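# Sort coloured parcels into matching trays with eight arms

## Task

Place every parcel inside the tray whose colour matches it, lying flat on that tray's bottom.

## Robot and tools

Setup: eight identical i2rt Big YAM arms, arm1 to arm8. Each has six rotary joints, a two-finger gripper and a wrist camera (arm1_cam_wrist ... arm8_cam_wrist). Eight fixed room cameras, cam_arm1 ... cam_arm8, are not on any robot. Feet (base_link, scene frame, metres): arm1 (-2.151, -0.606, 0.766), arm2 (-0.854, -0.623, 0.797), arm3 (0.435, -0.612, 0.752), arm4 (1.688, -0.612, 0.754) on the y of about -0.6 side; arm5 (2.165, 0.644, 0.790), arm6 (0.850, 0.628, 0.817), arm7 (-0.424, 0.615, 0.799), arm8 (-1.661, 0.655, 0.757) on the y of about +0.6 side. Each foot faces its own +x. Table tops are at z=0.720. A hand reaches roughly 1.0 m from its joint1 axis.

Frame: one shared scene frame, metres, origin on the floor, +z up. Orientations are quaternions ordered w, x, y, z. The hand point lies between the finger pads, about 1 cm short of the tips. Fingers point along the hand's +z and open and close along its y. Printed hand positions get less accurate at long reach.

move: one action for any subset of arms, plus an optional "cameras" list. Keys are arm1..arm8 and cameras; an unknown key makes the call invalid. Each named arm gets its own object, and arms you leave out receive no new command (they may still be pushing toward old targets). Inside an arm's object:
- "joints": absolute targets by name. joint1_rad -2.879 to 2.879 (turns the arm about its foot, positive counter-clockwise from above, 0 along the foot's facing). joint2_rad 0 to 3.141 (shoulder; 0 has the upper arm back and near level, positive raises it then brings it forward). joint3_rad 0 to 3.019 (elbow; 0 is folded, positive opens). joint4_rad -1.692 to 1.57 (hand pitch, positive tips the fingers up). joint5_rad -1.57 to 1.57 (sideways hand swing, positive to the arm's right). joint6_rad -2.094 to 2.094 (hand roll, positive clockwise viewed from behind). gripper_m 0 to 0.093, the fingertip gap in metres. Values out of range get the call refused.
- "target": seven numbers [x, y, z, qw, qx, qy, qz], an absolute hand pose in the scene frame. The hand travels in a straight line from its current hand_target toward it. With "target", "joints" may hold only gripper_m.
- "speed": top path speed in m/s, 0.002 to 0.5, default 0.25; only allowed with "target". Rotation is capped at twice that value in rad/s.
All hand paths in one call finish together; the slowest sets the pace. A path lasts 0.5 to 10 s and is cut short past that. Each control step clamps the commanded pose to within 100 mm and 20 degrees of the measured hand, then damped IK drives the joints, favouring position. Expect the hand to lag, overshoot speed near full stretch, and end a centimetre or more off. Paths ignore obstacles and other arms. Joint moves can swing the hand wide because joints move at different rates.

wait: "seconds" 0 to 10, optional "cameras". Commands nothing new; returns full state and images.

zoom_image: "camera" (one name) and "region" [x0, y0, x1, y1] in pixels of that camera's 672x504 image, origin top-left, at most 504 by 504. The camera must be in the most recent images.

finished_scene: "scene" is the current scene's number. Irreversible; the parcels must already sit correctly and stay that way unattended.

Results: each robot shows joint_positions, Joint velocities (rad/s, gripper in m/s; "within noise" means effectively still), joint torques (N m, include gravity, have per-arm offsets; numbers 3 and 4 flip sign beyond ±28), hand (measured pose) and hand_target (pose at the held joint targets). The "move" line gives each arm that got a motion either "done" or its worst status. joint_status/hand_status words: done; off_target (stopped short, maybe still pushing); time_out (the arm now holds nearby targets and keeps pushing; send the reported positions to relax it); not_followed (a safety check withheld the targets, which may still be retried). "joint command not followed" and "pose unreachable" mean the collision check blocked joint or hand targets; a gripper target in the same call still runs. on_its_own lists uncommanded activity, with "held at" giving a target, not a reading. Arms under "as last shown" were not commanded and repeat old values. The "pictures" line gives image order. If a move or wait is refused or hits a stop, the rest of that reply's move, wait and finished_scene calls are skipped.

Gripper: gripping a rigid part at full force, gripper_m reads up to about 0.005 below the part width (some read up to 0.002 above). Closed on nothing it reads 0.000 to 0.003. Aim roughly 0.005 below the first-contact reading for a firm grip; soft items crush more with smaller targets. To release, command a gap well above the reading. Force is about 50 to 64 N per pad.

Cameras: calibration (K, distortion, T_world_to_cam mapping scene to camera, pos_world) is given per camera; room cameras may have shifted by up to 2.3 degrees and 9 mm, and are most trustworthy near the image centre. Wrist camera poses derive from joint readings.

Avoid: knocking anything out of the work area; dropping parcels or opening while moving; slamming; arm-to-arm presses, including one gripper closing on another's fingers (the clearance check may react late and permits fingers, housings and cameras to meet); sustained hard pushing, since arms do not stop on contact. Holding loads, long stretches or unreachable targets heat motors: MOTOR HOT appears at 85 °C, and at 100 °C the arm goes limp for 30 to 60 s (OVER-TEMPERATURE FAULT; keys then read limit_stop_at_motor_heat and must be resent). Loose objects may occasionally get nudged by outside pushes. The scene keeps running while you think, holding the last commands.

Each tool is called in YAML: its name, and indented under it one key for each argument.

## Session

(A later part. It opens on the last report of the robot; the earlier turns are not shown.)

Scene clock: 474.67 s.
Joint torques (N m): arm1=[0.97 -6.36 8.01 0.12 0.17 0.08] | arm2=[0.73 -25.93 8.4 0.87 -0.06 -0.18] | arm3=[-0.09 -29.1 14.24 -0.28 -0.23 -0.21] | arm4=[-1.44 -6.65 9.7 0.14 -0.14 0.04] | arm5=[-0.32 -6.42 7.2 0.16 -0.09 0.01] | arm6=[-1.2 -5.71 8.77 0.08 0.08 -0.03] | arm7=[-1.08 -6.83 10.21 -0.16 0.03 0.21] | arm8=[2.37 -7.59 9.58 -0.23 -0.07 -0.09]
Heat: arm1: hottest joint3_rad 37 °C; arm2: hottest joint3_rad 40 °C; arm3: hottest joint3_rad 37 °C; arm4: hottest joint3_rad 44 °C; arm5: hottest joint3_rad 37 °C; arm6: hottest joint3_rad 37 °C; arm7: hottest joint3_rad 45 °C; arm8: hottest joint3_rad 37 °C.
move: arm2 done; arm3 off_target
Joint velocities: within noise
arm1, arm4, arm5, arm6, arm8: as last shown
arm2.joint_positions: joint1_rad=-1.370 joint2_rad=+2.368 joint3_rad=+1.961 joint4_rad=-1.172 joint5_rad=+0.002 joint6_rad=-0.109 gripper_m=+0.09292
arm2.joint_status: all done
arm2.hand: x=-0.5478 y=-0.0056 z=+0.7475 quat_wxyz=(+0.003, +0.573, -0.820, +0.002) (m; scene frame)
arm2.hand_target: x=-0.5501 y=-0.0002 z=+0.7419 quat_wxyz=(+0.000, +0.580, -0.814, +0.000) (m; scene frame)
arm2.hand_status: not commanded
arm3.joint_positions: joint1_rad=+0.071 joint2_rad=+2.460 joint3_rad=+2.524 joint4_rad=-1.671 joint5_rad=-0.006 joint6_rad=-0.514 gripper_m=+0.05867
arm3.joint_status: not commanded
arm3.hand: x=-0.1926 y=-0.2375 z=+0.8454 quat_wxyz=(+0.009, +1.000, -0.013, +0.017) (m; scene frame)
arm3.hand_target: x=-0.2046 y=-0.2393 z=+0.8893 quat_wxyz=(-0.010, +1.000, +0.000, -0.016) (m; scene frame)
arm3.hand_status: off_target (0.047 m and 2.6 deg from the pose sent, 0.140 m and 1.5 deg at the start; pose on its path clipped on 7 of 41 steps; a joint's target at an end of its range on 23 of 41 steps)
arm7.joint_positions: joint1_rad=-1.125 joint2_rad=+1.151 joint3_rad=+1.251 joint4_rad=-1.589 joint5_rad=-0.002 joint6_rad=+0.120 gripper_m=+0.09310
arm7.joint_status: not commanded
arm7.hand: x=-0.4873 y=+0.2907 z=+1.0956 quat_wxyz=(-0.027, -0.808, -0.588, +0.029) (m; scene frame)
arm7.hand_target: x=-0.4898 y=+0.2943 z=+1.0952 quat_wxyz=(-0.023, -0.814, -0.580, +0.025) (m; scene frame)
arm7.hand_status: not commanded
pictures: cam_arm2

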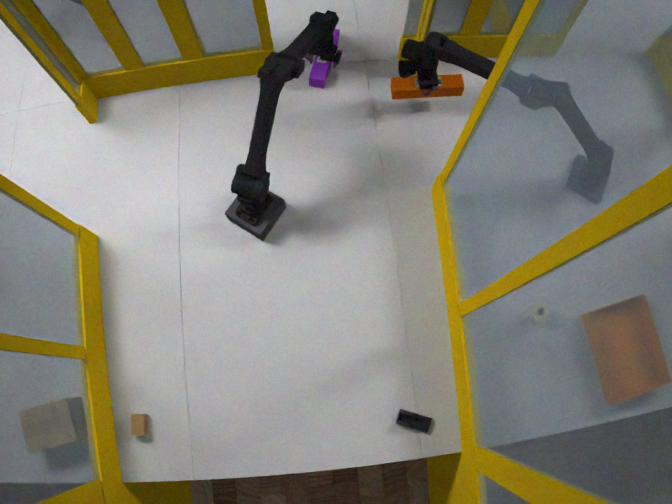

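move:
  arm2: {"target":[-0.55,0.0,0.88,0,-0.580,0.814,0],"speed":0.35}
  arm3: {"joints":{"joint2_rad":1.15,"joint3_rad":1.25,"joint4_rad":-1.6}}
  cameras: []

move:
  arm2: {"joints":{"joint2_rad":1.15,"joint3_rad":1.25,"joint4_rad":-1.6}}
  arm3: {"joints":{"joint1_rad":2.143,"joint6_rad":-0.175}}
  cameras: []

move:
  arm7: {"target":[-0.55,0.0,0.83,0,0.814,0.580,0],"speed":0.35}
  arm3: {"target":[0.41,-1.28,0.86,0,0.657,0.754,0],"speed":0.35}
  cameras: ["arm7_cam_wrist","cam_arm3"]

zoom_image:
  camera: "cam_arm3"
  region: [195, 335, 310, 475]

Scene clock: 485.10 s.
Joint torques (N m): arm1=[1.03 -6.3 7.99 0.23 0.12 0.06] | arm2=[0.73 -24.53 11.07 0.17 -0.05 -0.18] | arm3=[-0.03 -10.81 9.69 0.38 -0.23 -0.19] | arm4=[-1.49 -6.65 9.72 0.14 -0.14 0.04] | arm5=[-0.32 -6.12 7.12 0.05 -0.07 0.03] | arm6=[-1.2 -5.71 8.76 0.06 0.08 -0.04] | arm7=[-1.08 -6.65 10.14 -0.16 0.03 0.21] | arm8=[2.14 -7.65 9.65 -0.23 -0.08 -0.11]
Heat: arm1: hottest joint3_rad 37 °C; arm2: hottest joint3_rad 40 °C; arm3: hottest joint3_rad 38 °C; arm4: hottest joint3_rad 44 °C; arm5: hottest joint3_rad 37 °C; arm6: hottest joint3_rad 37 °C; arm7: hottest joint3_rad 45 °C; arm8: hottest joint3_rad 37 °C.
move: arm2 done; arm3 done
Joint velocities: within noise
arm1, arm4, arm5, arm6, arm7, arm8: as last shown
arm2.joint_positions: joint1_rad=-1.370 joint2_rad=+2.236 joint3_rad=+2.085 joint4_rad=-1.424 joint5_rad=+0.002 joint6_rad=-0.109 gripper_m=+0.09292
arm2.joint_status: not commanded
arm2.hand: x=-0.5493 y=-0.0089 z=+0.8812 quat_wxyz=(+0.001, +0.573, -0.820, +0.001) (m; scene frame)
arm2.hand_target: x=-0.5502 y=-0.0002 z=+0.8800 quat_wxyz=(+0.000, +0.580, -0.814, +0.000) (m; scene frame)
arm2.hand_status: done (0.009 m and 1.1 deg from the pose sent, 0.133 m and 1.1 deg at the start; pose on its path clipped on 3 of 54 steps)
arm3.joint_positions: joint1_rad=+0.071 joint2_rad=+1.174 joint3_rad=+1.245 joint4_rad=-1.606 joint5_rad=-0.006 joint6_rad=-0.514 gripper_m=+0.05867
arm3.joint_status: all done
arm3.hand: x=+0.1520 y=-0.4455 z=+1.0383 quat_wxyz=(-0.009, +1.000, -0.012, -0.014) (m; scene frame)
arm3.hand_target: x=+0.1515 y=-0.4492 z=+1.0479 quat_wxyz=(-0.017, +0.999, +0.000, -0.030) (m; scene frame)
arm3.hand_status: not commanded
pictures: none
No camera images: "cameras" was empty.

Scene clock: 487.20 s.
Joint torques (N m): arm1=[1.03 -6.01 7.99 0.25 0.16 0.09] | arm2=[0.73 -9.17 8.31 0.51 -0.05 -0.18] | arm3=[0.56 -10.87 9.72 0.39 -0.15 0.12] | arm4=[-1.49 -6.65 9.72 0.16 -0.14 0.04] | arm5=[-0.21 -5.95 7.08 0.09 -0.09 0.06] | arm6=[-1.14 -5.71 8.76 0.03 0.08 -0.03] | arm7=[-1.03 -6.59 10.15 -0.14 0.02 0.19] | arm8=[2.37 -7.65 9.55 -0.23 -0.08 -0.1]
Heat: arm1: hottest joint3_rad 37 °C; arm2: hottest joint3_rad 40 °C; arm3: hottest joint3_rad 38 °C; arm4: hottest joint3_rad 44 °C; arm5: hottest joint3_rad 37 °C; arm6: hottest joint3_rad 37 °C; arm7: hottest joint3_rad 45 °C; arm8: hottest joint3_rad 37 °C.
move: arm2 done; arm3 done
Joint velocities: within noise
arm1, arm4, arm5, arm6, arm7, arm8: as last shown
arm2.joint_positions: joint1_rad=-1.370 joint2_rad=+1.157 joint3_rad=+1.253 joint4_rad=-1.596 joint5_rad=+0.002 joint6_rad=-0.109 gripper_m=+0.09292
arm2.joint_status: all done
arm2.hand: x=-0.7074 y=-0.3286 z=+1.0935 quat_wxyz=(-0.031, +0.572, -0.819, -0.017) (m; scene frame)
arm2.hand_target: x=-0.7106 y=-0.3299 z=+1.0944 quat_wxyz=(-0.031, +0.580, -0.814, -0.017) (m; scene frame)
arm2.hand_status: not commanded
arm3.joint_positions: joint1_rad=+2.129 joint2_rad=+1.174 joint3_rad=+1.245 joint4_rad=-1.606 joint5_rad=-0.007 joint6_rad=-0.191 gripper_m=+0.05861
arm3.joint_status: all done
arm3.hand: x=+0.4174 y=-0.9410 z=+1.0369 quat_wxyz=(+0.014, +0.656, +0.754, -0.008) (m; scene frame)
arm3.hand_target: x=+0.4221 y=-0.9398 z=+1.0465 quat_wxyz=(+0.025, +0.657, +0.753, -0.021) (m; scene frame)
arm3.hand_status: not commanded
pictures: none
No camera images: "cameras" was empty.

Scene clock: 489.50 s.
Joint torques (N m): arm1=[0.97 -5.89 7.98 0.21 0.16 0.07] | arm2=[0.73 -9.17 8.29 0.51 -0.05 -0.18] | arm3=[0.44 -23.65 14.09 -0.35 0.02 0.12] | arm4=[-1.49 -6.65 9.72 0.16 -0.14 0.04] | arm5=[-0.38 -6.18 7.06 0.17 -0.09 0.04] | arm6=[-1.14 -5.77 8.75 0.05 0.08 -0.03] | arm7=[-0.91 -16.32 13.98 -0.32 -0.02 0.21] | arm8=[2.32 -7.47 9.63 -0.2 -0.07 -0.07]
Heat: arm1: hottest joint3_rad 37 °C; arm2: hottest joint3_rad 40 °C; arm3: hottest joint3_rad 38 °C; arm4: hottest joint3_rad 44 °C; arm5: hottest joint3_rad 37 °C; arm6: hottest joint3_rad 37 °C; arm7: hottest joint3_rad 45 °C; arm8: hottest joint3_rad 37 °C.
move: arm3 off_target; arm7 off_target
Joint velocities: within noise
arm1.joint_positions: joint1_rad=-1.526 joint2_rad=+1.153 joint3_rad=+1.261 joint4_rad=-1.593 joint5_rad=+0.005 joint6_rad=-0.025 gripper_m=+0.09289
arm1.joint_status: not commanded
arm1.hand: x=-2.2761 y=-0.9100 z=+1.0692 quat_wxyz=(-0.027, -0.820, -0.571, +0.039) (m; scene frame)
arm1.hand_target: x=-2.2766 y=-0.9051 z=+1.0654 quat_wxyz=(-0.022, -0.824, -0.565, +0.033) (m; scene frame)
arm1.hand_status: not commanded
arm2, arm5, arm6, arm8: as last shown
arm3.joint_positions: joint1_rad=+2.134 joint2_rad=+2.152 joint3_rad=+1.959 joint4_rad=-1.417 joint5_rad=+0.001 joint6_rad=-0.188 gripper_m=+0.05861
arm3.joint_status: not commanded
arm3.hand: x=+0.4033 y=-1.2632 z=+0.8385 quat_wxyz=(-0.012, +0.656, +0.755, +0.019) (m; scene frame)
arm3.hand_target: x=+0.4101 y=-1.2787 z=+0.8603 quat_wxyz=(+0.001, +0.657, +0.754, +0.000) (m; scene frame)
arm3.hand_status: off_target (0.028 m and 2.6 deg from the pose sent, 0.382 m and 1.8 deg at the start)
arm4.joint_positions: joint1_rad=-1.878 joint2_rad=+1.161 joint3_rad=+1.258 joint4_rad=-1.594 joint5_rad=-0.013 joint6_rad=+0.010 gripper_m=+0.09290
arm4.joint_status: not commanded
arm4.hand: x=+1.8919 y=-0.8723 z=+1.0507 quat_wxyz=(-0.033, -0.450, -0.892, +0.017) (m; scene frame)
arm4.hand_target: x=+1.8855 y=-0.8711 z=+1.0506 quat_wxyz=(-0.032, -0.456, -0.889, +0.016) (m; scene frame)
arm4.hand_status: not commanded
arm7.joint_positions: joint1_rad=-1.125 joint2_rad=+2.090 joint3_rad=+1.659 joint4_rad=-1.170 joint5_rad=-0.002 joint6_rad=+0.121 gripper_m=+0.09310
arm7.joint_status: not commanded
arm7.hand: x=-0.5412 y=+0.0181 z=+0.8177 quat_wxyz=(+0.011, -0.809, -0.587, -0.012) (m; scene frame)
arm7.hand_target: x=-0.5499 y=+0.0010 z=+0.8302 quat_wxyz=(+0.000, -0.814, -0.580, +0.000) (m; scene frame)
arm7.hand_status: off_target (0.024 m and 2.1 deg from the pose sent, 0.399 m and 4.7 deg at the start)
pictures: arm7_cam_wrist, cam_arm3
camera_calibration:
arm7_cam_wrist: T_world_to_cam=[[-0.955398, 0.294882, 0.016103, -0.538665], [0.245752, 0.763616, 0.597073, -0.362661], [0.16377, 0.5744, -0.802025, 0.855397], [0, 0, 0, 1]] pos_world=[-0.565603, -0.055563, 0.911259]

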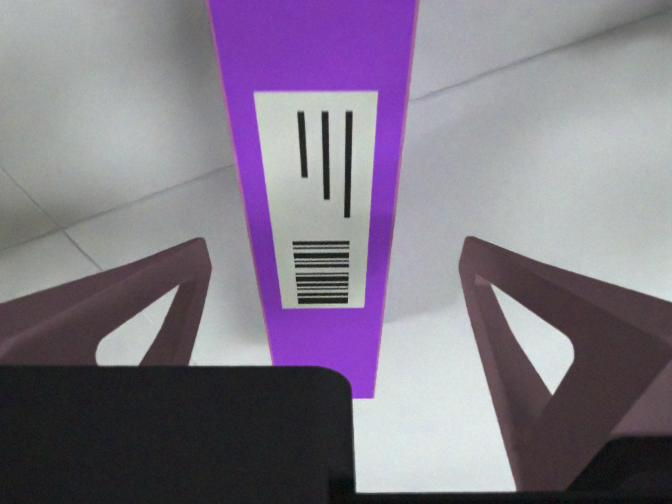

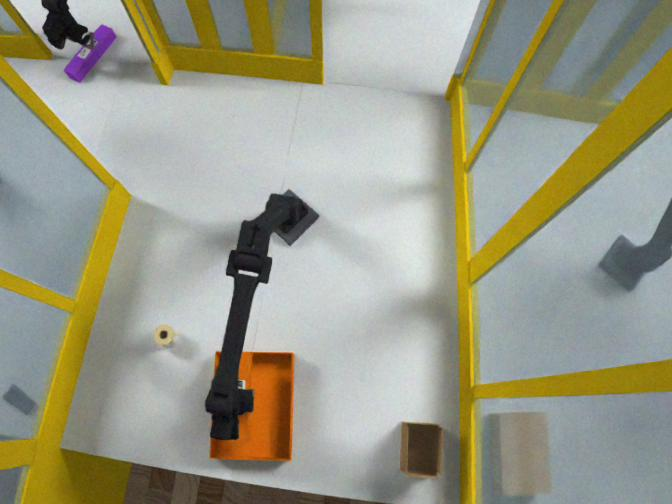

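Scaled by 3.600.

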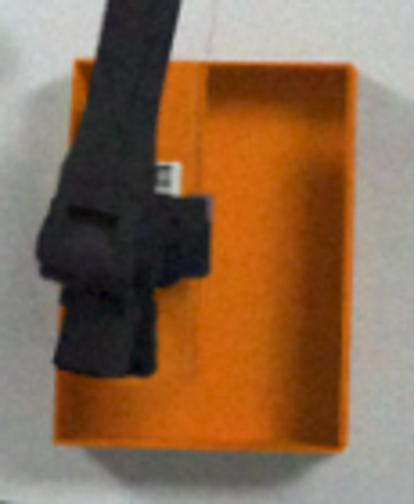

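move:
  arm7: {"target":[-0.549,-0.004,0.742,0,0.814,0.580,0],"speed":0.15}
  arm3: {"target":[0.43,-1.287,0.80,0,0.657,0.754,0],"speed":0.15}
  cameras: ["cam_arm3"]

zoom_image:
  camera: "cam_arm3"
  region: [195, 335, 310, 475]

move:
  arm7: {"joints":{"gripper_m":0.05}}
  cameras: []

move:
  arm7: {"target":[-0.55,0.0,0.89,0,0.814,0.580,0],"speed":0.3}
  cameras: ["cam_arm7"]

Scene clock: 508.07 s.
Joint torques (N m): arm1=[0.97 -6.18 8.03 0.17 0.16 0.06] | arm2=[0.73 -9.17 8.29 0.51 -0.05 -0.18] | arm3=[0.56 -24.06 9.32 0.57 0.03 0.17] | arm4=[-1.49 -6.65 9.72 0.16 -0.14 0.04] | arm5=[-0.26 -5.66 6.99 0.18 -0.09 0.07] | arm6=[-1.2 -5.71 8.76 0.06 0.08 -0.04] | arm7=[-0.62 -16.85 9.69 0.44 0 0.21] | arm8=[2.14 -7.65 9.59 -0.14 -0.06 -0.1]
Heat: arm1: hottest joint3_rad 37 °C; arm2: hottest joint3_rad 40 °C; arm3: hottest joint3_rad 37 °C; arm4: hottest joint3_rad 44 °C; arm5: hottest joint3_rad 37 °C; arm6: hottest joint3_rad 37 °C; arm7: hottest joint3_rad 48 °C; arm8: hottest joint3_rad 37 °C.
move: arm3 done; arm7 done
Joint velocities: within noise
arm1, arm2, arm4: as last shown
arm3.joint_positions: joint1_rad=+2.163 joint2_rad=+2.212 joint3_rad=+1.959 joint4_rad=-1.329 joint5_rad=+0.001 joint6_rad=-0.159 gripper_m=+0.05861
arm3.joint_status: not commanded
arm3.hand: x=+0.4219 y=-1.2817 z=+0.7997 quat_wxyz=(-0.004, +0.656, +0.755, +0.008) (m; scene frame)
arm3.hand_target: x=+0.4299 y=-1.2868 z=+0.8001 quat_wxyz=(+0.000, +0.657, +0.754, +0.000) (m; scene frame)
arm3.hand_status: done (0.010 m and 1.0 deg from the pose sent, 0.052 m and 2.6 deg at the start)
arm5.joint_positions: joint1_rad=+1.517 joint2_rad=+1.156 joint3_rad=+1.246 joint4_rad=-1.593 joint5_rad=+0.000 joint6_rad=+0.052 gripper_m=+0.09288
arm5.joint_status: not commanded
arm5.hand: x=+2.0614 y=+0.3301 z=+1.0816 quat_wxyz=(+0.019, +0.824, +0.566, -0.024) (m; scene frame)
arm5.hand_target: x=+2.0644 y=+0.3311 z=+1.0849 quat_wxyz=(+0.020, +0.824, +0.566, -0.025) (m; scene frame)
arm5.hand_status: not commanded
arm6.joint_positions: joint1_rad=-1.179 joint2_rad=+1.160 joint3_rad=+1.246 joint4_rad=-1.594 joint5_rad=-0.001 joint6_rad=+0.082 gripper_m=+0.09288
arm6.joint_status: not commanded
arm6.hand: x=+0.7763 y=+0.3077 z=+1.1095 quat_wxyz=(-0.021, -0.807, -0.590, +0.024) (m; scene frame)
arm6.hand_target: x=+0.7742 y=+0.3107 z=+1.1139 quat_wxyz=(-0.023, -0.811, -0.584, +0.027) (m; scene frame)
arm6.hand_status: not commanded
arm7.joint_positions: joint1_rad=-1.125 joint2_rad=+2.210 joint3_rad=+1.659 joint4_rad=-1.028 joint5_rad=-0.002 joint6_rad=+0.123 gripper_m=+0.09310
arm7.joint_status: not commanded
arm7.hand: x=-0.5445 y=+0.0013 z=+0.7456 quat_wxyz=(+0.003, -0.810, -0.586, -0.004) (m; scene frame)
arm7.hand_target: x=-0.5490 y=-0.0038 z=+0.7420 quat_wxyz=(+0.000, -0.814, -0.580, +0.000) (m; scene frame)
arm7.hand_status: done (0.008 m and 1.1 deg from the pose sent, 0.079 m and 2.1 deg at the start)
arm8.joint_positions: joint1_rad=+0.253 joint2_rad=+1.162 joint3_rad=+1.254 joint4_rad=-1.595 joint5_rad=+0.000 joint6_rad=+0.006 gripper_m=+0.09293
arm8.joint_status: not commanded
arm8.hand: x=-1.7757 y=+0.3455 z=+1.0527 quat_wxyz=(-0.020, -0.822, -0.569, +0.028) (m; scene frame)
arm8.hand_target: x=-1.7731 y=+0.3488 z=+1.0546 quat_wxyz=(-0.021, -0.818, -0.574, +0.029) (m; scene frame)
arm8.hand_status: not commanded
pictures: cam_arm3

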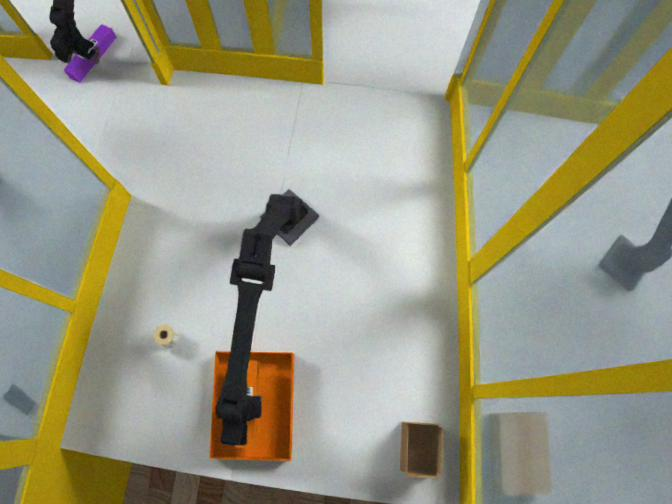

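Scaled by 3.600.

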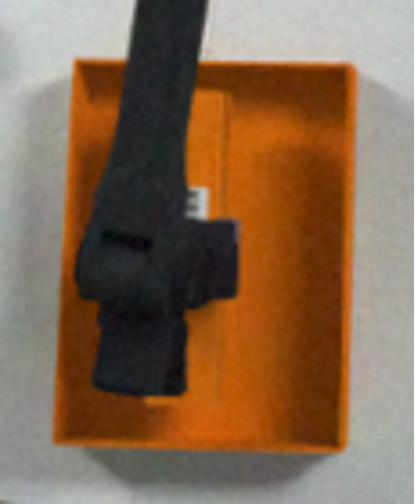

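Scene clock: 508.67 s.
Joint torques (N m): arm1=[0.73 -6.07 8.05 0.23 0.15 0.06] | arm2=[0.73 -9.17 8.31 0.51 -0.05 -0.18] | arm3=[0.62 -24.12 9.35 0.58 0.02 0.12] | arm4=[-1.49 -6.65 9.7 0.14 -0.14 0.04] | arm5=[-0.79 -5.95 7.1 0.18 -0.08 0.03] | arm6=[-1.14 -5.77 8.77 0.06 0.08 -0.03] | arm7=[-0.67 -16.79 9.62 0.49 -0.02 0.19] | arm8=[2.26 -7.59 9.62 -0.17 -0.07 -0.1]
Heat: arm1: hottest joint3_rad 37 °C; arm2: hottest joint3_rad 40 °C; arm3: hottest joint3_rad 37 °C; arm4: hottest joint3_rad 44 °C; arm5: hottest joint3_rad 37 °C; arm6: hottest joint3_rad 37 °C; arm7: hottest joint3_rad 48 °C; arm8: hottest joint3_rad 37 °C.
move: arm7 off_target
Joint velocities: within noise
arm1, arm2, arm3, arm4, arm5, arm6, arm8: as last shown
arm7.joint_positions: joint1_rad=-1.125 joint2_rad=+2.210 joint3_rad=+1.659 joint4_rad=-1.028 joint5_rad=-0.002 joint6_rad=+0.124 gripper_m=+0.06043
arm7.joint_status: gripper_m off_target (ended at +0.06045, target +0.05000)
arm7.hand: x=-0.5445 y=+0.0013 z=+0.7456 quat_wxyz=(+0.003, -0.810, -0.586, -0.004) (m; scene frame)
arm7.hand_target: x=-0.5490 y=-0.0038 z=+0.7420 quat_wxyz=(+0.000, -0.814, -0.580, +0.000) (m; scene frame)
arm7.hand_status: not commanded
pictures: none
No camera images: "cameras" was empty.

Scene clock: 510.03 s.
Joint torques (N m): arm1=[0.73 -6.07 7.91 0.32 0.13 0.08] | arm2=[0.73 -9.17 8.29 0.51 -0.05 -0.18] | arm3=[0.5 -24.06 9.32 0.58 0.02 0.12] | arm4=[-1.49 -6.65 9.72 0.16 -0.14 0.04] | arm5=[0.15 -5.83 7.06 0.18 -0.08 0.02] | arm6=[-1.2 -5.77 8.76 0.08 0.08 -0.03] | arm7=[-0.91 -16.21 14.08 -0.31 -0.01 0.18] | arm8=[2.2 -7.59 9.59 -0.24 -0.08 -0.1]
Heat: arm1: hottest joint3_rad 37 °C; arm2: hottest joint3_rad 40 °C; arm3: hottest joint3_rad 37 °C; arm4: hottest joint3_rad 44 °C; arm5: hottest joint3_rad 37 °C; arm6: hottest joint3_rad 37 °C; arm7: hottest joint3_rad 48 °C; arm8: hottest joint3_rad 37 °C.
move: arm7 off_target
Joint velocities: within noise
arm1, arm2, arm3, arm4, arm5, arm6, arm8: as last shown
arm7.joint_positions: joint1_rad=-1.125 joint2_rad=+2.038 joint3_rad=+1.741 joint4_rad=-1.300 joint5_rad=-0.002 joint6_rad=+0.124 gripper_m=+0.06043
arm7.joint_status: not commanded
arm7.hand: x=-0.5418 y=+0.0143 z=+0.8782 quat_wxyz=(+0.009, -0.810, -0.586, -0.011) (m; scene frame)
arm7.hand_target: x=-0.5500 y=+0.0008 z=+0.8902 quat_wxyz=(+0.000, -0.814, -0.580, +0.000) (m; scene frame)
arm7.hand_status: off_target (0.020 m and 1.8 deg from the pose sent, 0.144 m and 1.1 deg at the start)
pictures: cam_arm7

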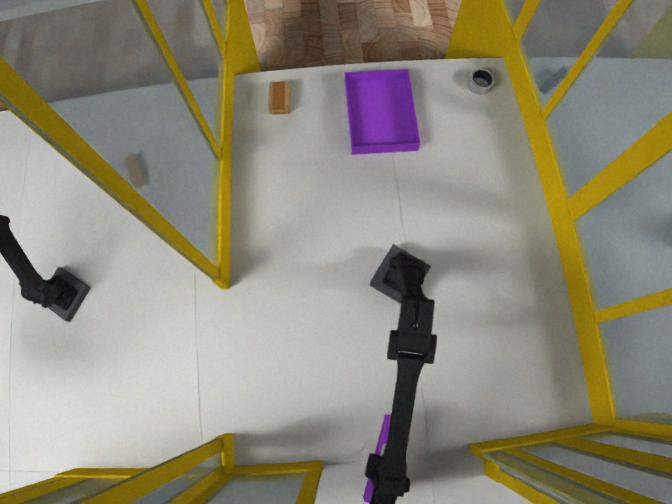

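move:
  arm3: {"target":[0.437,-1.287,0.742,0,0.657,0.754,0],"speed":0.15}
  arm7: {"joints":{"joint2_rad":1.15,"joint3_rad":1.25,"joint4_rad":-1.6}}
  cameras: []

move:
  arm3: {"joints":{"gripper_m":0.093}}
  arm7: {"joints":{"joint1_rad":2.168,"joint6_rad":0.0}}
  cameras: []

move:
  arm3: {"target":[0.437,-1.287,0.89,0,0.657,0.754,0],"speed":0.3}
  arm7: {"target":[-0.396,1.282,0.86,0,-0.695,0.719,0],"speed":0.35}
  cameras: ["cam_arm7"]

zoom_image:
  camera: "cam_arm7"
  region: [320, 50, 440, 180]

move:
  arm3: {"joints":{"joint2_rad":1.15,"joint3_rad":1.25,"joint4_rad":-1.6}}
  cameras: ["cam_arm3"]

zoom_image:
  camera: "cam_arm3"
  region: [195, 335, 310, 475]

Scene clock: 524.50 s.
Joint torques (N m): arm1=[0.85 -6.12 8.02 0.16 0.16 0.06] | arm2=[0.73 -9.17 8.31 0.51 -0.05 -0.18] | arm3=[0.79 -23.12 8.96 0.54 0.02 0.14] | arm4=[-1.49 -6.65 9.7 0.16 -0.14 0.04] | arm5=[0.09 -5.42 7.19 0.2 -0.06 0.01] | arm6=[-1.2 -5.71 8.75 0.06 0.08 -0.04] | arm7=[-0.85 -6.53 9.33 -0.01 -0.02 0.18] | arm8=[2.2 -7.53 9.73 -0.2 -0.08 -0.1]
Heat: arm1: hottest joint3_rad 37 °C; arm2: hottest joint3_rad 40 °C; arm3: hottest joint2_rad 38 °C; arm4: hottest joint3_rad 44 °C; arm5: hottest joint3_rad 37 °C; arm6: hottest joint3_rad 37 °C; arm7: hottest joint3_rad 47 °C; arm8: hottest joint3_rad 37 °C.
move: arm3 off_target; arm7 done
Joint velocities: within noise
arm1, arm2, arm4, arm5, arm6, arm8: as last shown
arm3.joint_positions: joint1_rad=+2.168 joint2_rad=+2.252 joint3_rad=+1.897 joint4_rad=-1.210 joint5_rad=+0.002 joint6_rad=-0.149 gripper_m=+0.05862
arm3.joint_status: not commanded
arm3.hand: x=+0.4259 y=-1.2841 z=+0.7506 quat_wxyz=(+0.001, +0.657, +0.754, +0.002) (m; scene frame)
arm3.hand_target: x=+0.4369 y=-1.2867 z=+0.7421 quat_wxyz=(+0.000, +0.657, +0.754, +0.000) (m; scene frame)
arm3.hand_status: off_target (0.014 m and 0.2 deg from the pose sent, 0.060 m and 1.0 deg at the start)
arm7.joint_positions: joint1_rad=-1.125 joint2_rad=+1.148 joint3_rad=+1.261 joint4_rad=-1.592 joint5_rad=-0.002 joint6_rad=+0.124 gripper_m=+0.06043
arm7.joint_status: all done
arm7.hand: x=-0.4874 y=+0.2900 z=+1.1002 quat_wxyz=(-0.030, -0.809, -0.586, +0.032) (m; scene frame)
arm7.hand_target: x=-0.4895 y=+0.2943 z=+1.0951 quat_wxyz=(-0.023, -0.814, -0.580, +0.025) (m; scene frame)
arm7.hand_status: not commanded
pictures: none
No camera images: "cameras" was empty.

Scene clock: 527.03 s.
Joint torques (N m): arm1=[1.03 -6.18 7.95 0.17 0.13 0.06] | arm2=[0.73 -9.17 8.29 0.51 -0.05 -0.18] | arm3=[0.79 -23.36 8.92 0.57 0.02 0.11] | arm4=[-1.49 -6.65 9.7 0.16 -0.14 0.04] | arm5=[-0.15 -5.66 7.13 0.25 -0.08 0.01] | arm6=[-1.14 -5.66 8.76 0.08 0.08 -0.04] | arm7=[0.5 -7.77 9.36 -0.05 -0.03 0.02] | arm8=[2.14 -7.71 9.63 -0.27 -0.07 -0.08]
Heat: arm1: hottest joint3_rad 37 °C; arm2: hottest joint3_rad 40 °C; arm3: hottest joint2_rad 38 °C; arm4: hottest joint3_rad 44 °C; arm5: hottest joint3_rad 37 °C; arm6: hottest joint3_rad 37 °C; arm7: hottest joint3_rad 47 °C; arm8: hottest joint3_rad 37 °C.
move: arm3 done; arm7 done
Joint velocities: within noise
arm1, arm2, arm4, arm5, arm6, arm8: as last shown
arm3.joint_positions: joint1_rad=+2.170 joint2_rad=+2.255 joint3_rad=+1.897 joint4_rad=-1.210 joint5_rad=+0.002 joint6_rad=-0.149 gripper_m=+0.09297
arm3.joint_status: all done
arm3.hand: x=+0.4272 y=-1.2838 z=+0.7491 quat_wxyz=(+0.000, +0.657, +0.754, +0.002) (m; scene frame)
arm3.hand_target: x=+0.4369 y=-1.2867 z=+0.7421 quat_wxyz=(+0.000, +0.657, +0.754, +0.000) (m; scene frame)
arm3.hand_status: not commanded
arm7.joint_positions: joint1_rad=+2.160 joint2_rad=+1.164 joint3_rad=+1.261 joint4_rad=-1.592 joint5_rad=-0.002 joint6_rad=+0.009 gripper_m=+0.06045
arm7.joint_status: all done
arm7.hand: x=-0.4066 y=+0.9465 z=+1.0971 quat_wxyz=(-0.027, +0.685, -0.727, -0.028) (m; scene frame)
arm7.hand_target: x=-0.4095 y=+0.9402 z=+1.0968 quat_wxyz=(-0.026, +0.692, -0.721, -0.026) (m; scene frame)
arm7.hand_status: not commanded
pictures: none
No camera images: "cameras" was empty.

Scene clock: 529.37 s.
Joint torques (N m): arm1=[0.79 -6.36 8.02 0.21 0.14 0.07] | arm2=[0.79 -9.17 8.29 0.51 -0.05 -0.18] | arm3=[0.73 -26.11 14.02 -0.39 -0.02 0.12] | arm4=[-1.49 -6.65 9.72 0.16 -0.14 0.04] | arm5=[-0.21 -5.66 6.98 0.29 -0.06 0.06] | arm6=[-1.2 -5.71 8.77 0.08 0.09 -0.03] | arm7=[0.38 -17.61 14.91 -0.39 0.03 0.01] | arm8=[2.2 -7.53 9.59 -0.17 -0.06 -0.1]
Heat: arm1: hottest joint3_rad 37 °C; arm2: hottest joint3_rad 40 °C; arm3: hottest joint2_rad 38 °C; arm4: hottest joint3_rad 44 °C; arm5: hottest joint3_rad 37 °C; arm6: hottest joint3_rad 37 °C; arm7: hottest joint3_rad 48 °C; arm8: hottest joint3_rad 37 °C.
move: arm3 off_target; arm7 off_target
Joint velocities: within noise
arm1, arm2, arm4, arm5, arm6, arm8: as last shown
arm3.joint_positions: joint1_rad=+2.171 joint2_rad=+2.186 joint3_rad=+2.055 joint4_rad=-1.503 joint5_rad=+0.002 joint6_rad=-0.148 gripper_m=+0.09297
arm3.joint_status: not commanded
arm3.hand: x=+0.4270 y=-1.2713 z=+0.8527 quat_wxyz=(-0.021, +0.656, +0.754, +0.028) (m; scene frame)
arm3.hand_target: x=+0.4369 y=-1.2849 z=+0.8900 quat_wxyz=(+0.001, +0.657, +0.754, +0.000) (m; scene frame)
arm3.hand_status: off_target (0.042 m and 4.0 deg from the pose sent, 0.141 m and 0.3 deg at the start)
arm7.joint_positions: joint1_rad=+2.161 joint2_rad=+2.179 joint3_rad=+1.880 joint4_rad=-1.312 joint5_rad=-0.002 joint6_rad=+0.004 gripper_m=+0.06045
arm7.joint_status: not commanded
arm7.hand: x=-0.3918 y=+1.2627 z=+0.8451 quat_wxyz=(+0.015, +0.688, -0.725, +0.012) (m; scene frame)
arm7.hand_target: x=-0.3962 y=+1.2808 z=+0.8602 quat_wxyz=(+0.000, +0.695, -0.719, +0.000) (m; scene frame)
arm7.hand_status: off_target (0.025 m and 2.4 deg from the pose sent, 0.411 m and 4.7 deg at the start)
pictures: cam_arm7

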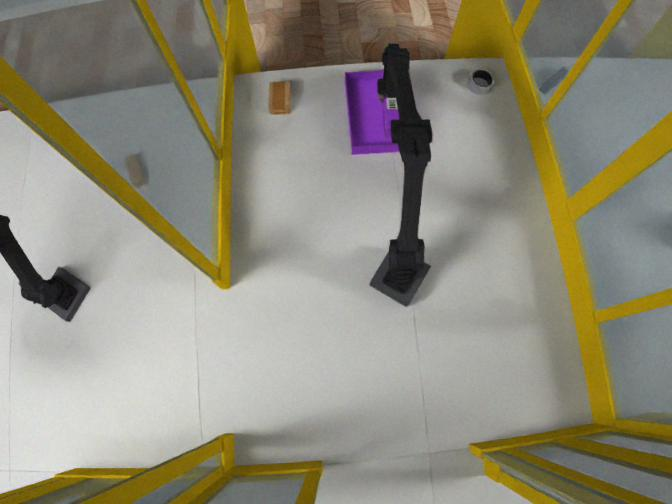

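Scaled by 3.877.

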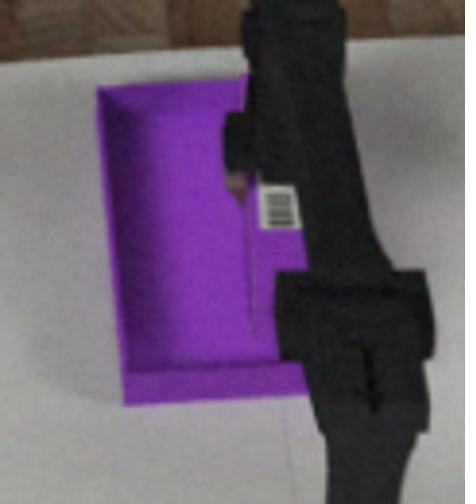

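Scene clock: 531.03 s.
Joint torques (N m): arm1=[0.79 -6.36 7.99 0.17 0.14 0.04] | arm2=[0.73 -9.11 8.29 0.51 -0.05 -0.18] | arm3=[0.79 -9.88 9.42 -0.02 -0.03 0.12] | arm4=[-1.49 -6.65 9.72 0.14 -0.14 0.04] | arm5=[-0.38 -6.07 7.05 0.1 -0.09 0.06] | arm6=[-1.2 -5.66 8.76 0.05 0.07 -0.03] | arm7=[0.5 -17.55 14.95 -0.36 0.04 0.02] | arm8=[2.14 -7.82 9.59 -0.21 -0.06 -0.09]
Heat: arm1: hottest joint3_rad 37 °C; arm2: hottest joint3_rad 40 °C; arm3: hottest joint2_rad 38 °C; arm4: hottest joint3_rad 44 °C; arm5: hottest joint3_rad 37 °C; arm6: hottest joint3_rad 37 °C; arm7: hottest joint3_rad 48 °C; arm8: hottest joint3_rad 37 °C.
move: arm3 done
Joint velocities: within noise
arm1, arm4, arm5, arm6, arm7, arm8: as last shown
arm2.joint_positions: joint1_rad=-1.370 joint2_rad=+1.157 joint3_rad=+1.253 joint4_rad=-1.596 joint5_rad=+0.002 joint6_rad=-0.109 gripper_m=+0.09292
arm2.joint_status: not commanded
arm2.hand: x=-0.7074 y=-0.3286 z=+1.0935 quat_wxyz=(-0.031, +0.572, -0.819, -0.017) (m; scene frame)
arm2.hand_target: x=-0.7106 y=-0.3299 z=+1.0944 quat_wxyz=(-0.031, +0.580, -0.814, -0.017) (m; scene frame)
arm2.hand_status: not commanded
arm3.joint_positions: joint1_rad=+2.171 joint2_rad=+1.162 joint3_rad=+1.249 joint4_rad=-1.593 joint5_rad=+0.002 joint6_rad=-0.148 gripper_m=+0.09297
arm3.joint_status: all done
arm3.hand: x=+0.4296 y=-0.9434 z=+1.0424 quat_wxyz=(+0.020, +0.657, +0.754, -0.021) (m; scene frame)
arm3.hand_target: x=+0.4343 y=-0.9402 z=+1.0466 quat_wxyz=(+0.022, +0.657, +0.753, -0.024) (m; scene frame)
arm3.hand_status: not commanded
arm7.joint_positions: joint1_rad=+2.161 joint2_rad=+2.179 joint3_rad=+1.880 joint4_rad=-1.312 joint5_rad=-0.002 joint6_rad=+0.003 gripper_m=+0.06045
pictures: cam_arm3

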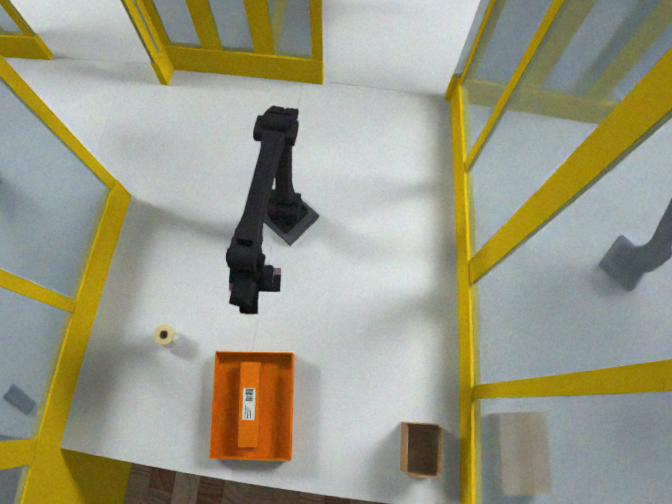

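Scaled by 3.600.

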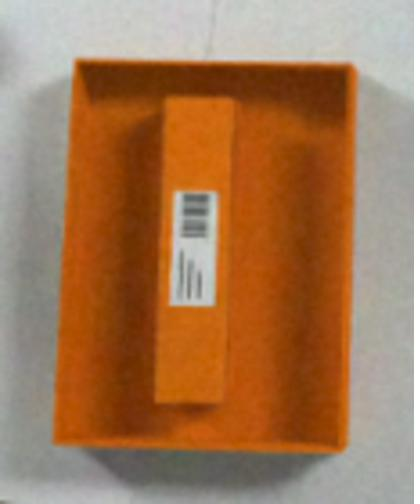

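move:
  arm7: {"target":[-0.42,1.284,0.80,0,-0.713,0.701,0],"speed":0.15}
  cameras: ["cam_arm7"]

zoom_image:
  camera: "cam_arm7"
  region: [320, 50, 440, 180]

Scene clock: 547.03 s.
Joint torques (N m): arm1=[1.26 -6.18 7.98 0.24 0.15 0.06] | arm2=[0.73 -9.17 8.29 0.51 -0.05 -0.18] | arm3=[0.79 -9.93 9.39 0.03 -0.01 0.12] | arm4=[-1.49 -6.71 9.72 0.16 -0.14 0.04] | arm5=[-0.26 -5.83 7.2 0.14 -0.08 0.05] | arm6=[-1.2 -5.71 8.76 0.05 0.08 -0.03] | arm7=[0.03 -17.9 9.99 0.54 0.03 0.02] | arm8=[2.37 -7.47 9.63 -0.23 -0.08 -0.1]
Heat: arm1: hottest joint3_rad 37 °C; arm2: hottest joint3_rad 40 °C; arm3: hottest joint2_rad 36 °C; arm4: hottest joint3_rad 44 °C; arm5: hottest joint3_rad 37 °C; arm6: hottest joint3_rad 37 °C; arm7: hottest joint3_rad 51 °C; arm8: hottest joint3_rad 37 °C.
move: arm7 done
Joint velocities: within noise
arm1.joint_positions: joint1_rad=-1.526 joint2_rad=+1.153 joint3_rad=+1.261 joint4_rad=-1.593 joint5_rad=+0.005 joint6_rad=-0.025 gripper_m=+0.09289
arm1.joint_status: not commanded
arm1.hand: x=-2.2761 y=-0.9100 z=+1.0692 quat_wxyz=(-0.027, -0.820, -0.571, +0.039) (m; scene frame)
arm1.hand_target: x=-2.2766 y=-0.9051 z=+1.0654 quat_wxyz=(-0.022, -0.824, -0.565, +0.033) (m; scene frame)
arm1.hand_status: not commanded
arm2, arm3, arm5, arm6, arm8: as last shown
arm4.joint_positions: joint1_rad=-1.878 joint2_rad=+1.161 joint3_rad=+1.258 joint4_rad=-1.594 joint5_rad=-0.013 joint6_rad=+0.010 gripper_m=+0.09290
arm4.joint_status: not commanded
arm4.hand: x=+1.8919 y=-0.8723 z=+1.0507 quat_wxyz=(-0.033, -0.450, -0.892, +0.017) (m; scene frame)
arm4.hand_target: x=+1.8855 y=-0.8711 z=+1.0506 quat_wxyz=(-0.032, -0.456, -0.889, +0.016) (m; scene frame)
arm4.hand_status: not commanded
arm7.joint_positions: joint1_rad=+2.203 joint2_rad=+2.241 joint3_rad=+1.880 joint4_rad=-1.219 joint5_rad=-0.002 joint6_rad=-0.012 gripper_m=+0.06045
arm7.joint_status: not commanded
arm7.hand: x=-0.4186 y=+1.2799 z=+0.8050 quat_wxyz=(+0.003, +0.709, -0.706, +0.002) (m; scene frame)
arm7.hand_target: x=-0.4199 y=+1.2838 z=+0.7999 quat_wxyz=(+0.000, +0.713, -0.701, +0.000) (m; scene frame)
arm7.hand_status: done (0.007 m and 0.9 deg from the pose sent, 0.057 m and 4.5 deg at the start)
pictures: cam_arm7

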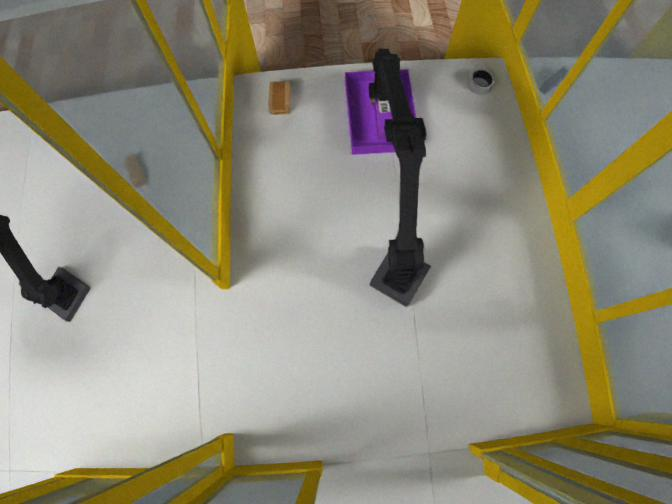

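Scaled by 3.877.

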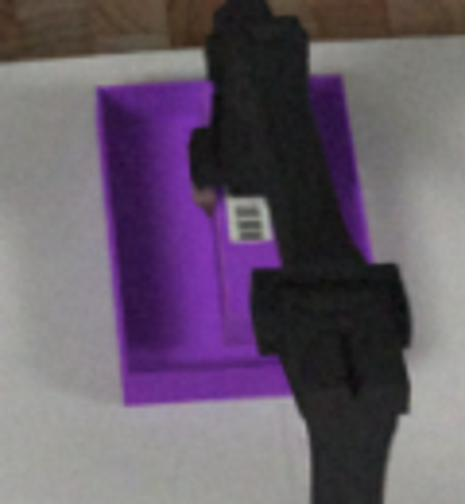

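move:
  arm7: {"target":[-0.425,1.306,0.80,0,-0.713,0.701,0],"speed":0.12}
  cameras: ["cam_arm7"]

zoom_image:
  camera: "cam_arm7"
  region: [320, 50, 440, 180]

move:
  arm7: {"target":[-0.427,1.31,0.742,0,-0.713,0.701,0],"speed":0.12}
  cameras: ["cam_arm7"]

zoom_image:
  camera: "cam_arm7"
  region: [320, 50, 440, 180]

Scene clock: 573.03 s.
Joint torques (N m): arm1=[0.73 -6.07 8.01 0.18 0.17 0.08] | arm2=[0.79 -9.11 8.29 0.51 -0.06 -0.18] | arm3=[0.73 -9.93 9.42 0.01 -0.03 0.12] | arm4=[-1.49 -6.71 9.72 0.17 -0.14 0.04] | arm5=[-0.32 -6.07 7.13 0.09 -0.09 0.05] | arm6=[-1.2 -5.71 8.76 0.06 0.08 -0.03] | arm7=[0.44 -18.02 14.76 -0.32 0.02 0.1] | arm8=[1.9 -7.71 9.59 -0.21 -0.07 -0.1]
Heat: arm1: hottest joint3_rad 37 °C; arm2: hottest joint3_rad 40 °C; arm3: hottest joint3_rad 35 °C; arm4: hottest joint3_rad 44 °C; arm5: hottest joint3_rad 37 °C; arm6: hottest joint3_rad 37 °C; arm7: hottest joint3_rad 50 °C; arm8: hottest joint3_rad 37 °C.
move: arm7 off_target
Joint velocities: within noise
arm1, arm2, arm3, arm4: as last shown
arm5.joint_positions: joint1_rad=+1.517 joint2_rad=+1.156 joint3_rad=+1.246 joint4_rad=-1.593 joint5_rad=+0.000 joint6_rad=+0.052 gripper_m=+0.09288
arm5.joint_status: not commanded
arm5.hand: x=+2.0614 y=+0.3301 z=+1.0816 quat_wxyz=(+0.019, +0.824, +0.566, -0.024) (m; scene frame)
arm5.hand_target: x=+2.0644 y=+0.3311 z=+1.0849 quat_wxyz=(+0.020, +0.824, +0.566, -0.025) (m; scene frame)
arm5.hand_status: not commanded
arm6.joint_positions: joint1_rad=-1.179 joint2_rad=+1.160 joint3_rad=+1.246 joint4_rad=-1.594 joint5_rad=-0.001 joint6_rad=+0.082 gripper_m=+0.09288
arm6.joint_status: not commanded
arm6.hand: x=+0.7763 y=+0.3077 z=+1.1095 quat_wxyz=(-0.021, -0.807, -0.590, +0.024) (m; scene frame)
arm6.hand_target: x=+0.7742 y=+0.3107 z=+1.1139 quat_wxyz=(-0.023, -0.811, -0.584, +0.027) (m; scene frame)
arm6.hand_status: not commanded
arm7.joint_positions: joint1_rad=+2.204 joint2_rad=+2.295 joint3_rad=+1.933 joint4_rad=-1.245 joint5_rad=-0.002 joint6_rad=-0.012 gripper_m=+0.06045
arm7.joint_status: not commanded
arm7.hand: x=-0.4193 y=+1.2867 z=+0.7892 quat_wxyz=(+0.013, +0.709, -0.705, +0.011) (m; scene frame)
arm7.hand_target: x=-0.4251 y=+1.3048 z=+0.8004 quat_wxyz=(+0.000, +0.713, -0.701, +0.000) (m; scene frame)
arm7.hand_status: off_target (0.023 m and 2.0 deg from the pose sent, 0.027 m and 0.8 deg at the start)
arm8.joint_positions: joint1_rad=+0.253 joint2_rad=+1.162 joint3_rad=+1.254 joint4_rad=-1.595 joint5_rad=+0.000 joint6_rad=+0.006 gripper_m=+0.09293
arm8.joint_status: not commanded
arm8.hand: x=-1.7757 y=+0.3455 z=+1.0527 quat_wxyz=(-0.020, -0.822, -0.569, +0.028) (m; scene frame)
arm8.hand_target: x=-1.7731 y=+0.3488 z=+1.0546 quat_wxyz=(-0.021, -0.818, -0.574, +0.029) (m; scene frame)
arm8.hand_status: not commanded
pictures: cam_arm7

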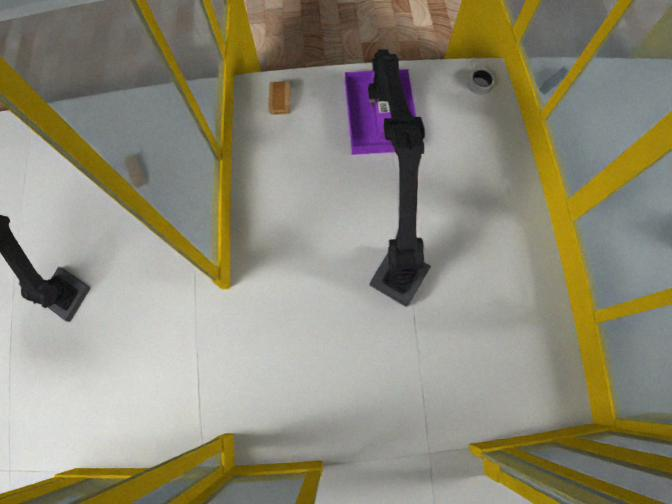

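Scaled by 3.877.

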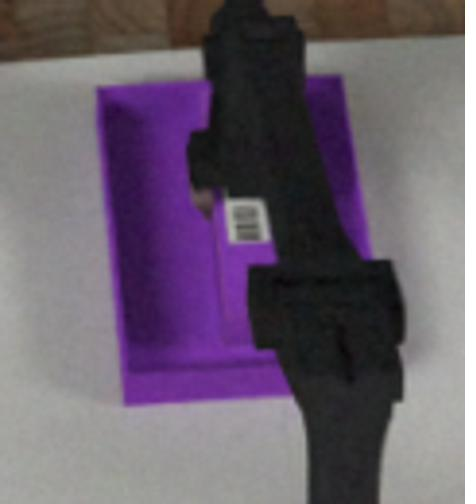

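Scene clock: 574.07 s.
Joint torques (N m): arm1=[0.79 -6.12 7.97 0.14 0.17 0.06] | arm2=[0.79 -9.17 8.29 0.51 -0.05 -0.18] | arm3=[0.73 -9.88 9.42 0.01 -0.02 0.12] | arm4=[-1.49 -6.65 9.72 0.16 -0.14 0.04] | arm5=[-0.44 -5.77 7.1 -0.05 -0.09 0.03] | arm6=[-1.2 -5.77 8.76 0.06 0.08 -0.03] | arm7=[0.62 -17.08 12.78 0.47 -0.02 0.11] | arm8=[2.14 -7.88 9.59 -0.14 -0.08 -0.09]
Heat: arm1: hottest joint3_rad 37 °C; arm2: hottest joint3_rad 40 °C; arm3: hottest joint3_rad 35 °C; arm4: hottest joint3_rad 44 °C; arm5: hottest joint3_rad 37 °C; arm6: hottest joint3_rad 37 °C; arm7: hottest joint3_rad 50 °C; arm8: hottest joint3_rad 37 °C.
move: arm7 off_target
Joint velocities: within noise
arm1, arm2, arm3, arm4, arm5, arm6, arm8: as last shown
arm7.joint_positions: joint1_rad=+2.207 joint2_rad=+2.356 joint3_rad=+1.936 joint4_rad=-1.172 joint5_rad=-0.001 joint6_rad=-0.011 gripper_m=+0.06045
arm7.joint_status: not commanded
arm7.hand: x=-0.4210 y=+1.2964 z=+0.7501 quat_wxyz=(+0.007, +0.710, -0.704, +0.006) (m; scene frame)
arm7.hand_target: x=-0.4270 y=+1.3093 z=+0.7424 quat_wxyz=(+0.000, +0.713, -0.701, +0.000) (m; scene frame)
arm7.hand_status: off_target (0.017 m and 1.1 deg from the pose sent, 0.053 m and 2.0 deg at the start)
pictures: cam_arm7

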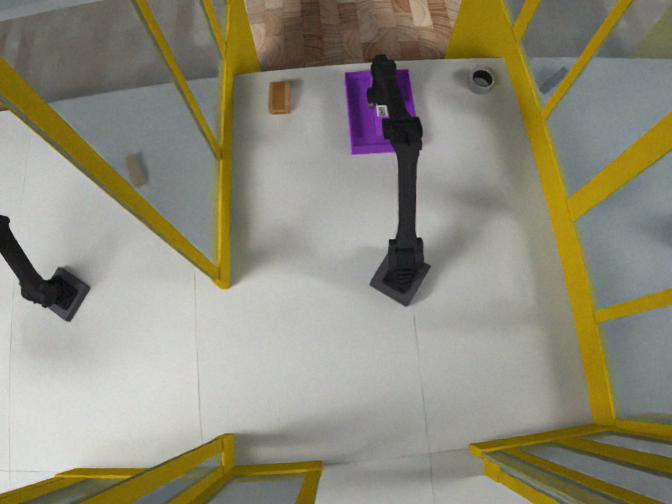

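Scaled by 3.877.

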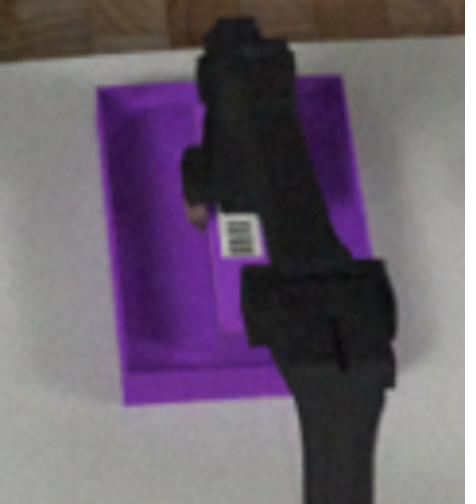

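move:
  arm7: {"joints":{"gripper_m":0.093}}
  cameras: []

move:
  arm7: {"target":[-0.427,1.30,0.89,0,-0.713,0.701,0],"speed":0.4}
  cameras: ["cam_arm7"]

zoom_image:
  camera: "cam_arm7"
  region: [320, 50, 440, 180]

Scene clock: 581.20 s.
Joint torques (N m): arm1=[0.62 -6.18 7.97 0.24 0.15 0.07] | arm2=[0.73 -9.11 8.29 0.53 -0.05 -0.18] | arm3=[0.73 -9.93 9.39 -0.01 -0.02 0.13] | arm4=[-1.49 -6.65 9.72 0.16 -0.14 0.04] | arm5=[-0.03 -5.6 7.1 0.18 -0.07 0.02] | arm6=[-1.2 -5.71 8.76 0.05 0.08 -0.03] | arm7=[0.09 -17.61 12.83 0.4 0.01 0.13] | arm8=[2.2 -7.77 9.59 -0.2 -0.07 -0.1]
Heat: arm1: hottest joint3_rad 37 °C; arm2: hottest joint3_rad 40 °C; arm3: hottest joint3_rad 35 °C; arm4: hottest joint3_rad 44 °C; arm5: hottest joint3_rad 37 °C; arm6: hottest joint3_rad 37 °C; arm7: hottest joint3_rad 50 °C; arm8: hottest joint3_rad 37 °C.
move: arm7 done
Joint velocities: within noise
arm1, arm2, arm3, arm4, arm5, arm6, arm8: as last shown
arm7.joint_positions: joint1_rad=+2.207 joint2_rad=+2.363 joint3_rad=+1.936 joint4_rad=-1.171 joint5_rad=-0.001 joint6_rad=-0.012 gripper_m=+0.09283
arm7.joint_status: all done
arm7.hand: x=-0.4210 y=+1.2952 z=+0.7454 quat_wxyz=(+0.009, +0.710, -0.704, +0.008) (m; scene frame)
arm7.hand_target: x=-0.4270 y=+1.3092 z=+0.7422 quat_wxyz=(+0.000, +0.713, -0.701, +0.000) (m; scene frame)
arm7.hand_status: not commanded
pictures: none
No camera images: "cameras" was empty.

Scene clock: 582.60 s.
Joint torques (N m): arm1=[1.03 -6.12 7.94 0.14 0.14 0.07] | arm2=[0.79 -9.17 8.31 0.53 -0.06 -0.18] | arm3=[0.79 -9.76 9.4 -0.03 -0.02 0.13] | arm4=[-1.49 -6.71 9.72 0.16 -0.14 0.04] | arm5=[-0.03 -6.24 7.21 0.17 -0.08 0.04] | arm6=[-1.14 -5.66 8.76 0.06 0.08 -0.03] | arm7=[0.32 -17.61 14.46 -0.27 -0.01 0.12] | arm8=[2.02 -7.65 9.59 -0.18 -0.08 -0.1]
Heat: arm1: hottest joint3_rad 37 °C; arm2: hottest joint3_rad 40 °C; arm3: hottest joint3_rad 35 °C; arm4: hottest joint3_rad 44 °C; arm5: hottest joint3_rad 37 °C; arm6: hottest joint3_rad 37 °C; arm7: hottest joint3_rad 50 °C; arm8: hottest joint3_rad 37 °C.
move: arm7 off_target
Joint velocities: within noise
arm1, arm2, arm3, arm4, arm5, arm6, arm8: as last shown
arm7.joint_positions: joint1_rad=+2.207 joint2_rad=+2.208 joint3_rad=+2.034 joint4_rad=-1.420 joint5_rad=-0.001 joint6_rad=-0.012 gripper_m=+0.09293
arm7.joint_status: not commanded
arm7.hand: x=-0.4212 y=+1.2868 z=+0.8835 quat_wxyz=(+0.008, +0.710, -0.704, +0.007) (m; scene frame)
arm7.hand_target: x=-0.4271 y=+1.2993 z=+0.8900 quat_wxyz=(+0.000, +0.713, -0.701, +0.000) (m; scene frame)
arm7.hand_status: off_target (0.016 m and 1.3 deg from the pose sent, 0.145 m and 1.5 deg at the start; pose on its path clipped on 6 of 42 steps)
pictures: cam_arm7

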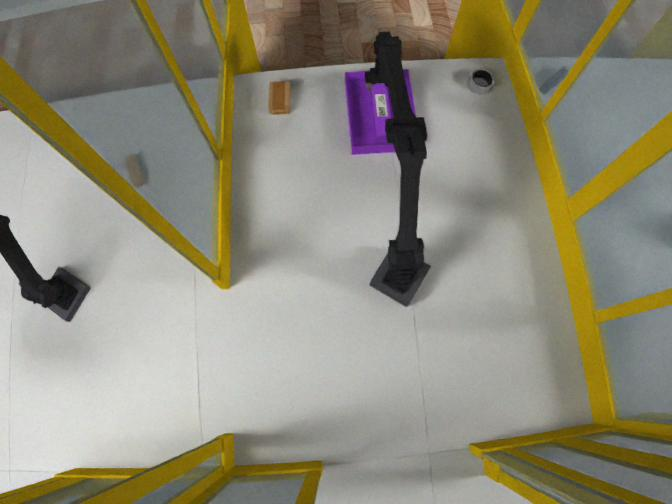

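Scaled by 3.877.

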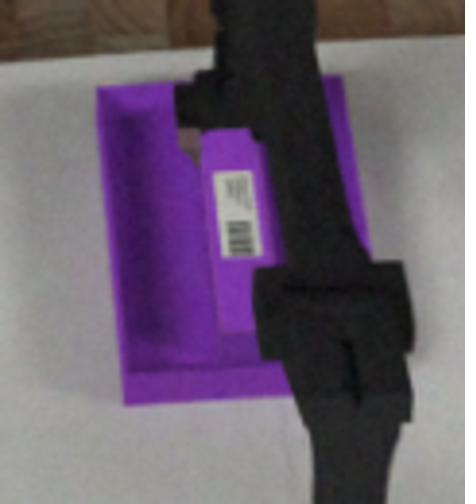

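Inside and flat.

finished_scene:
  scene: 2

The scene is finished: the task was done.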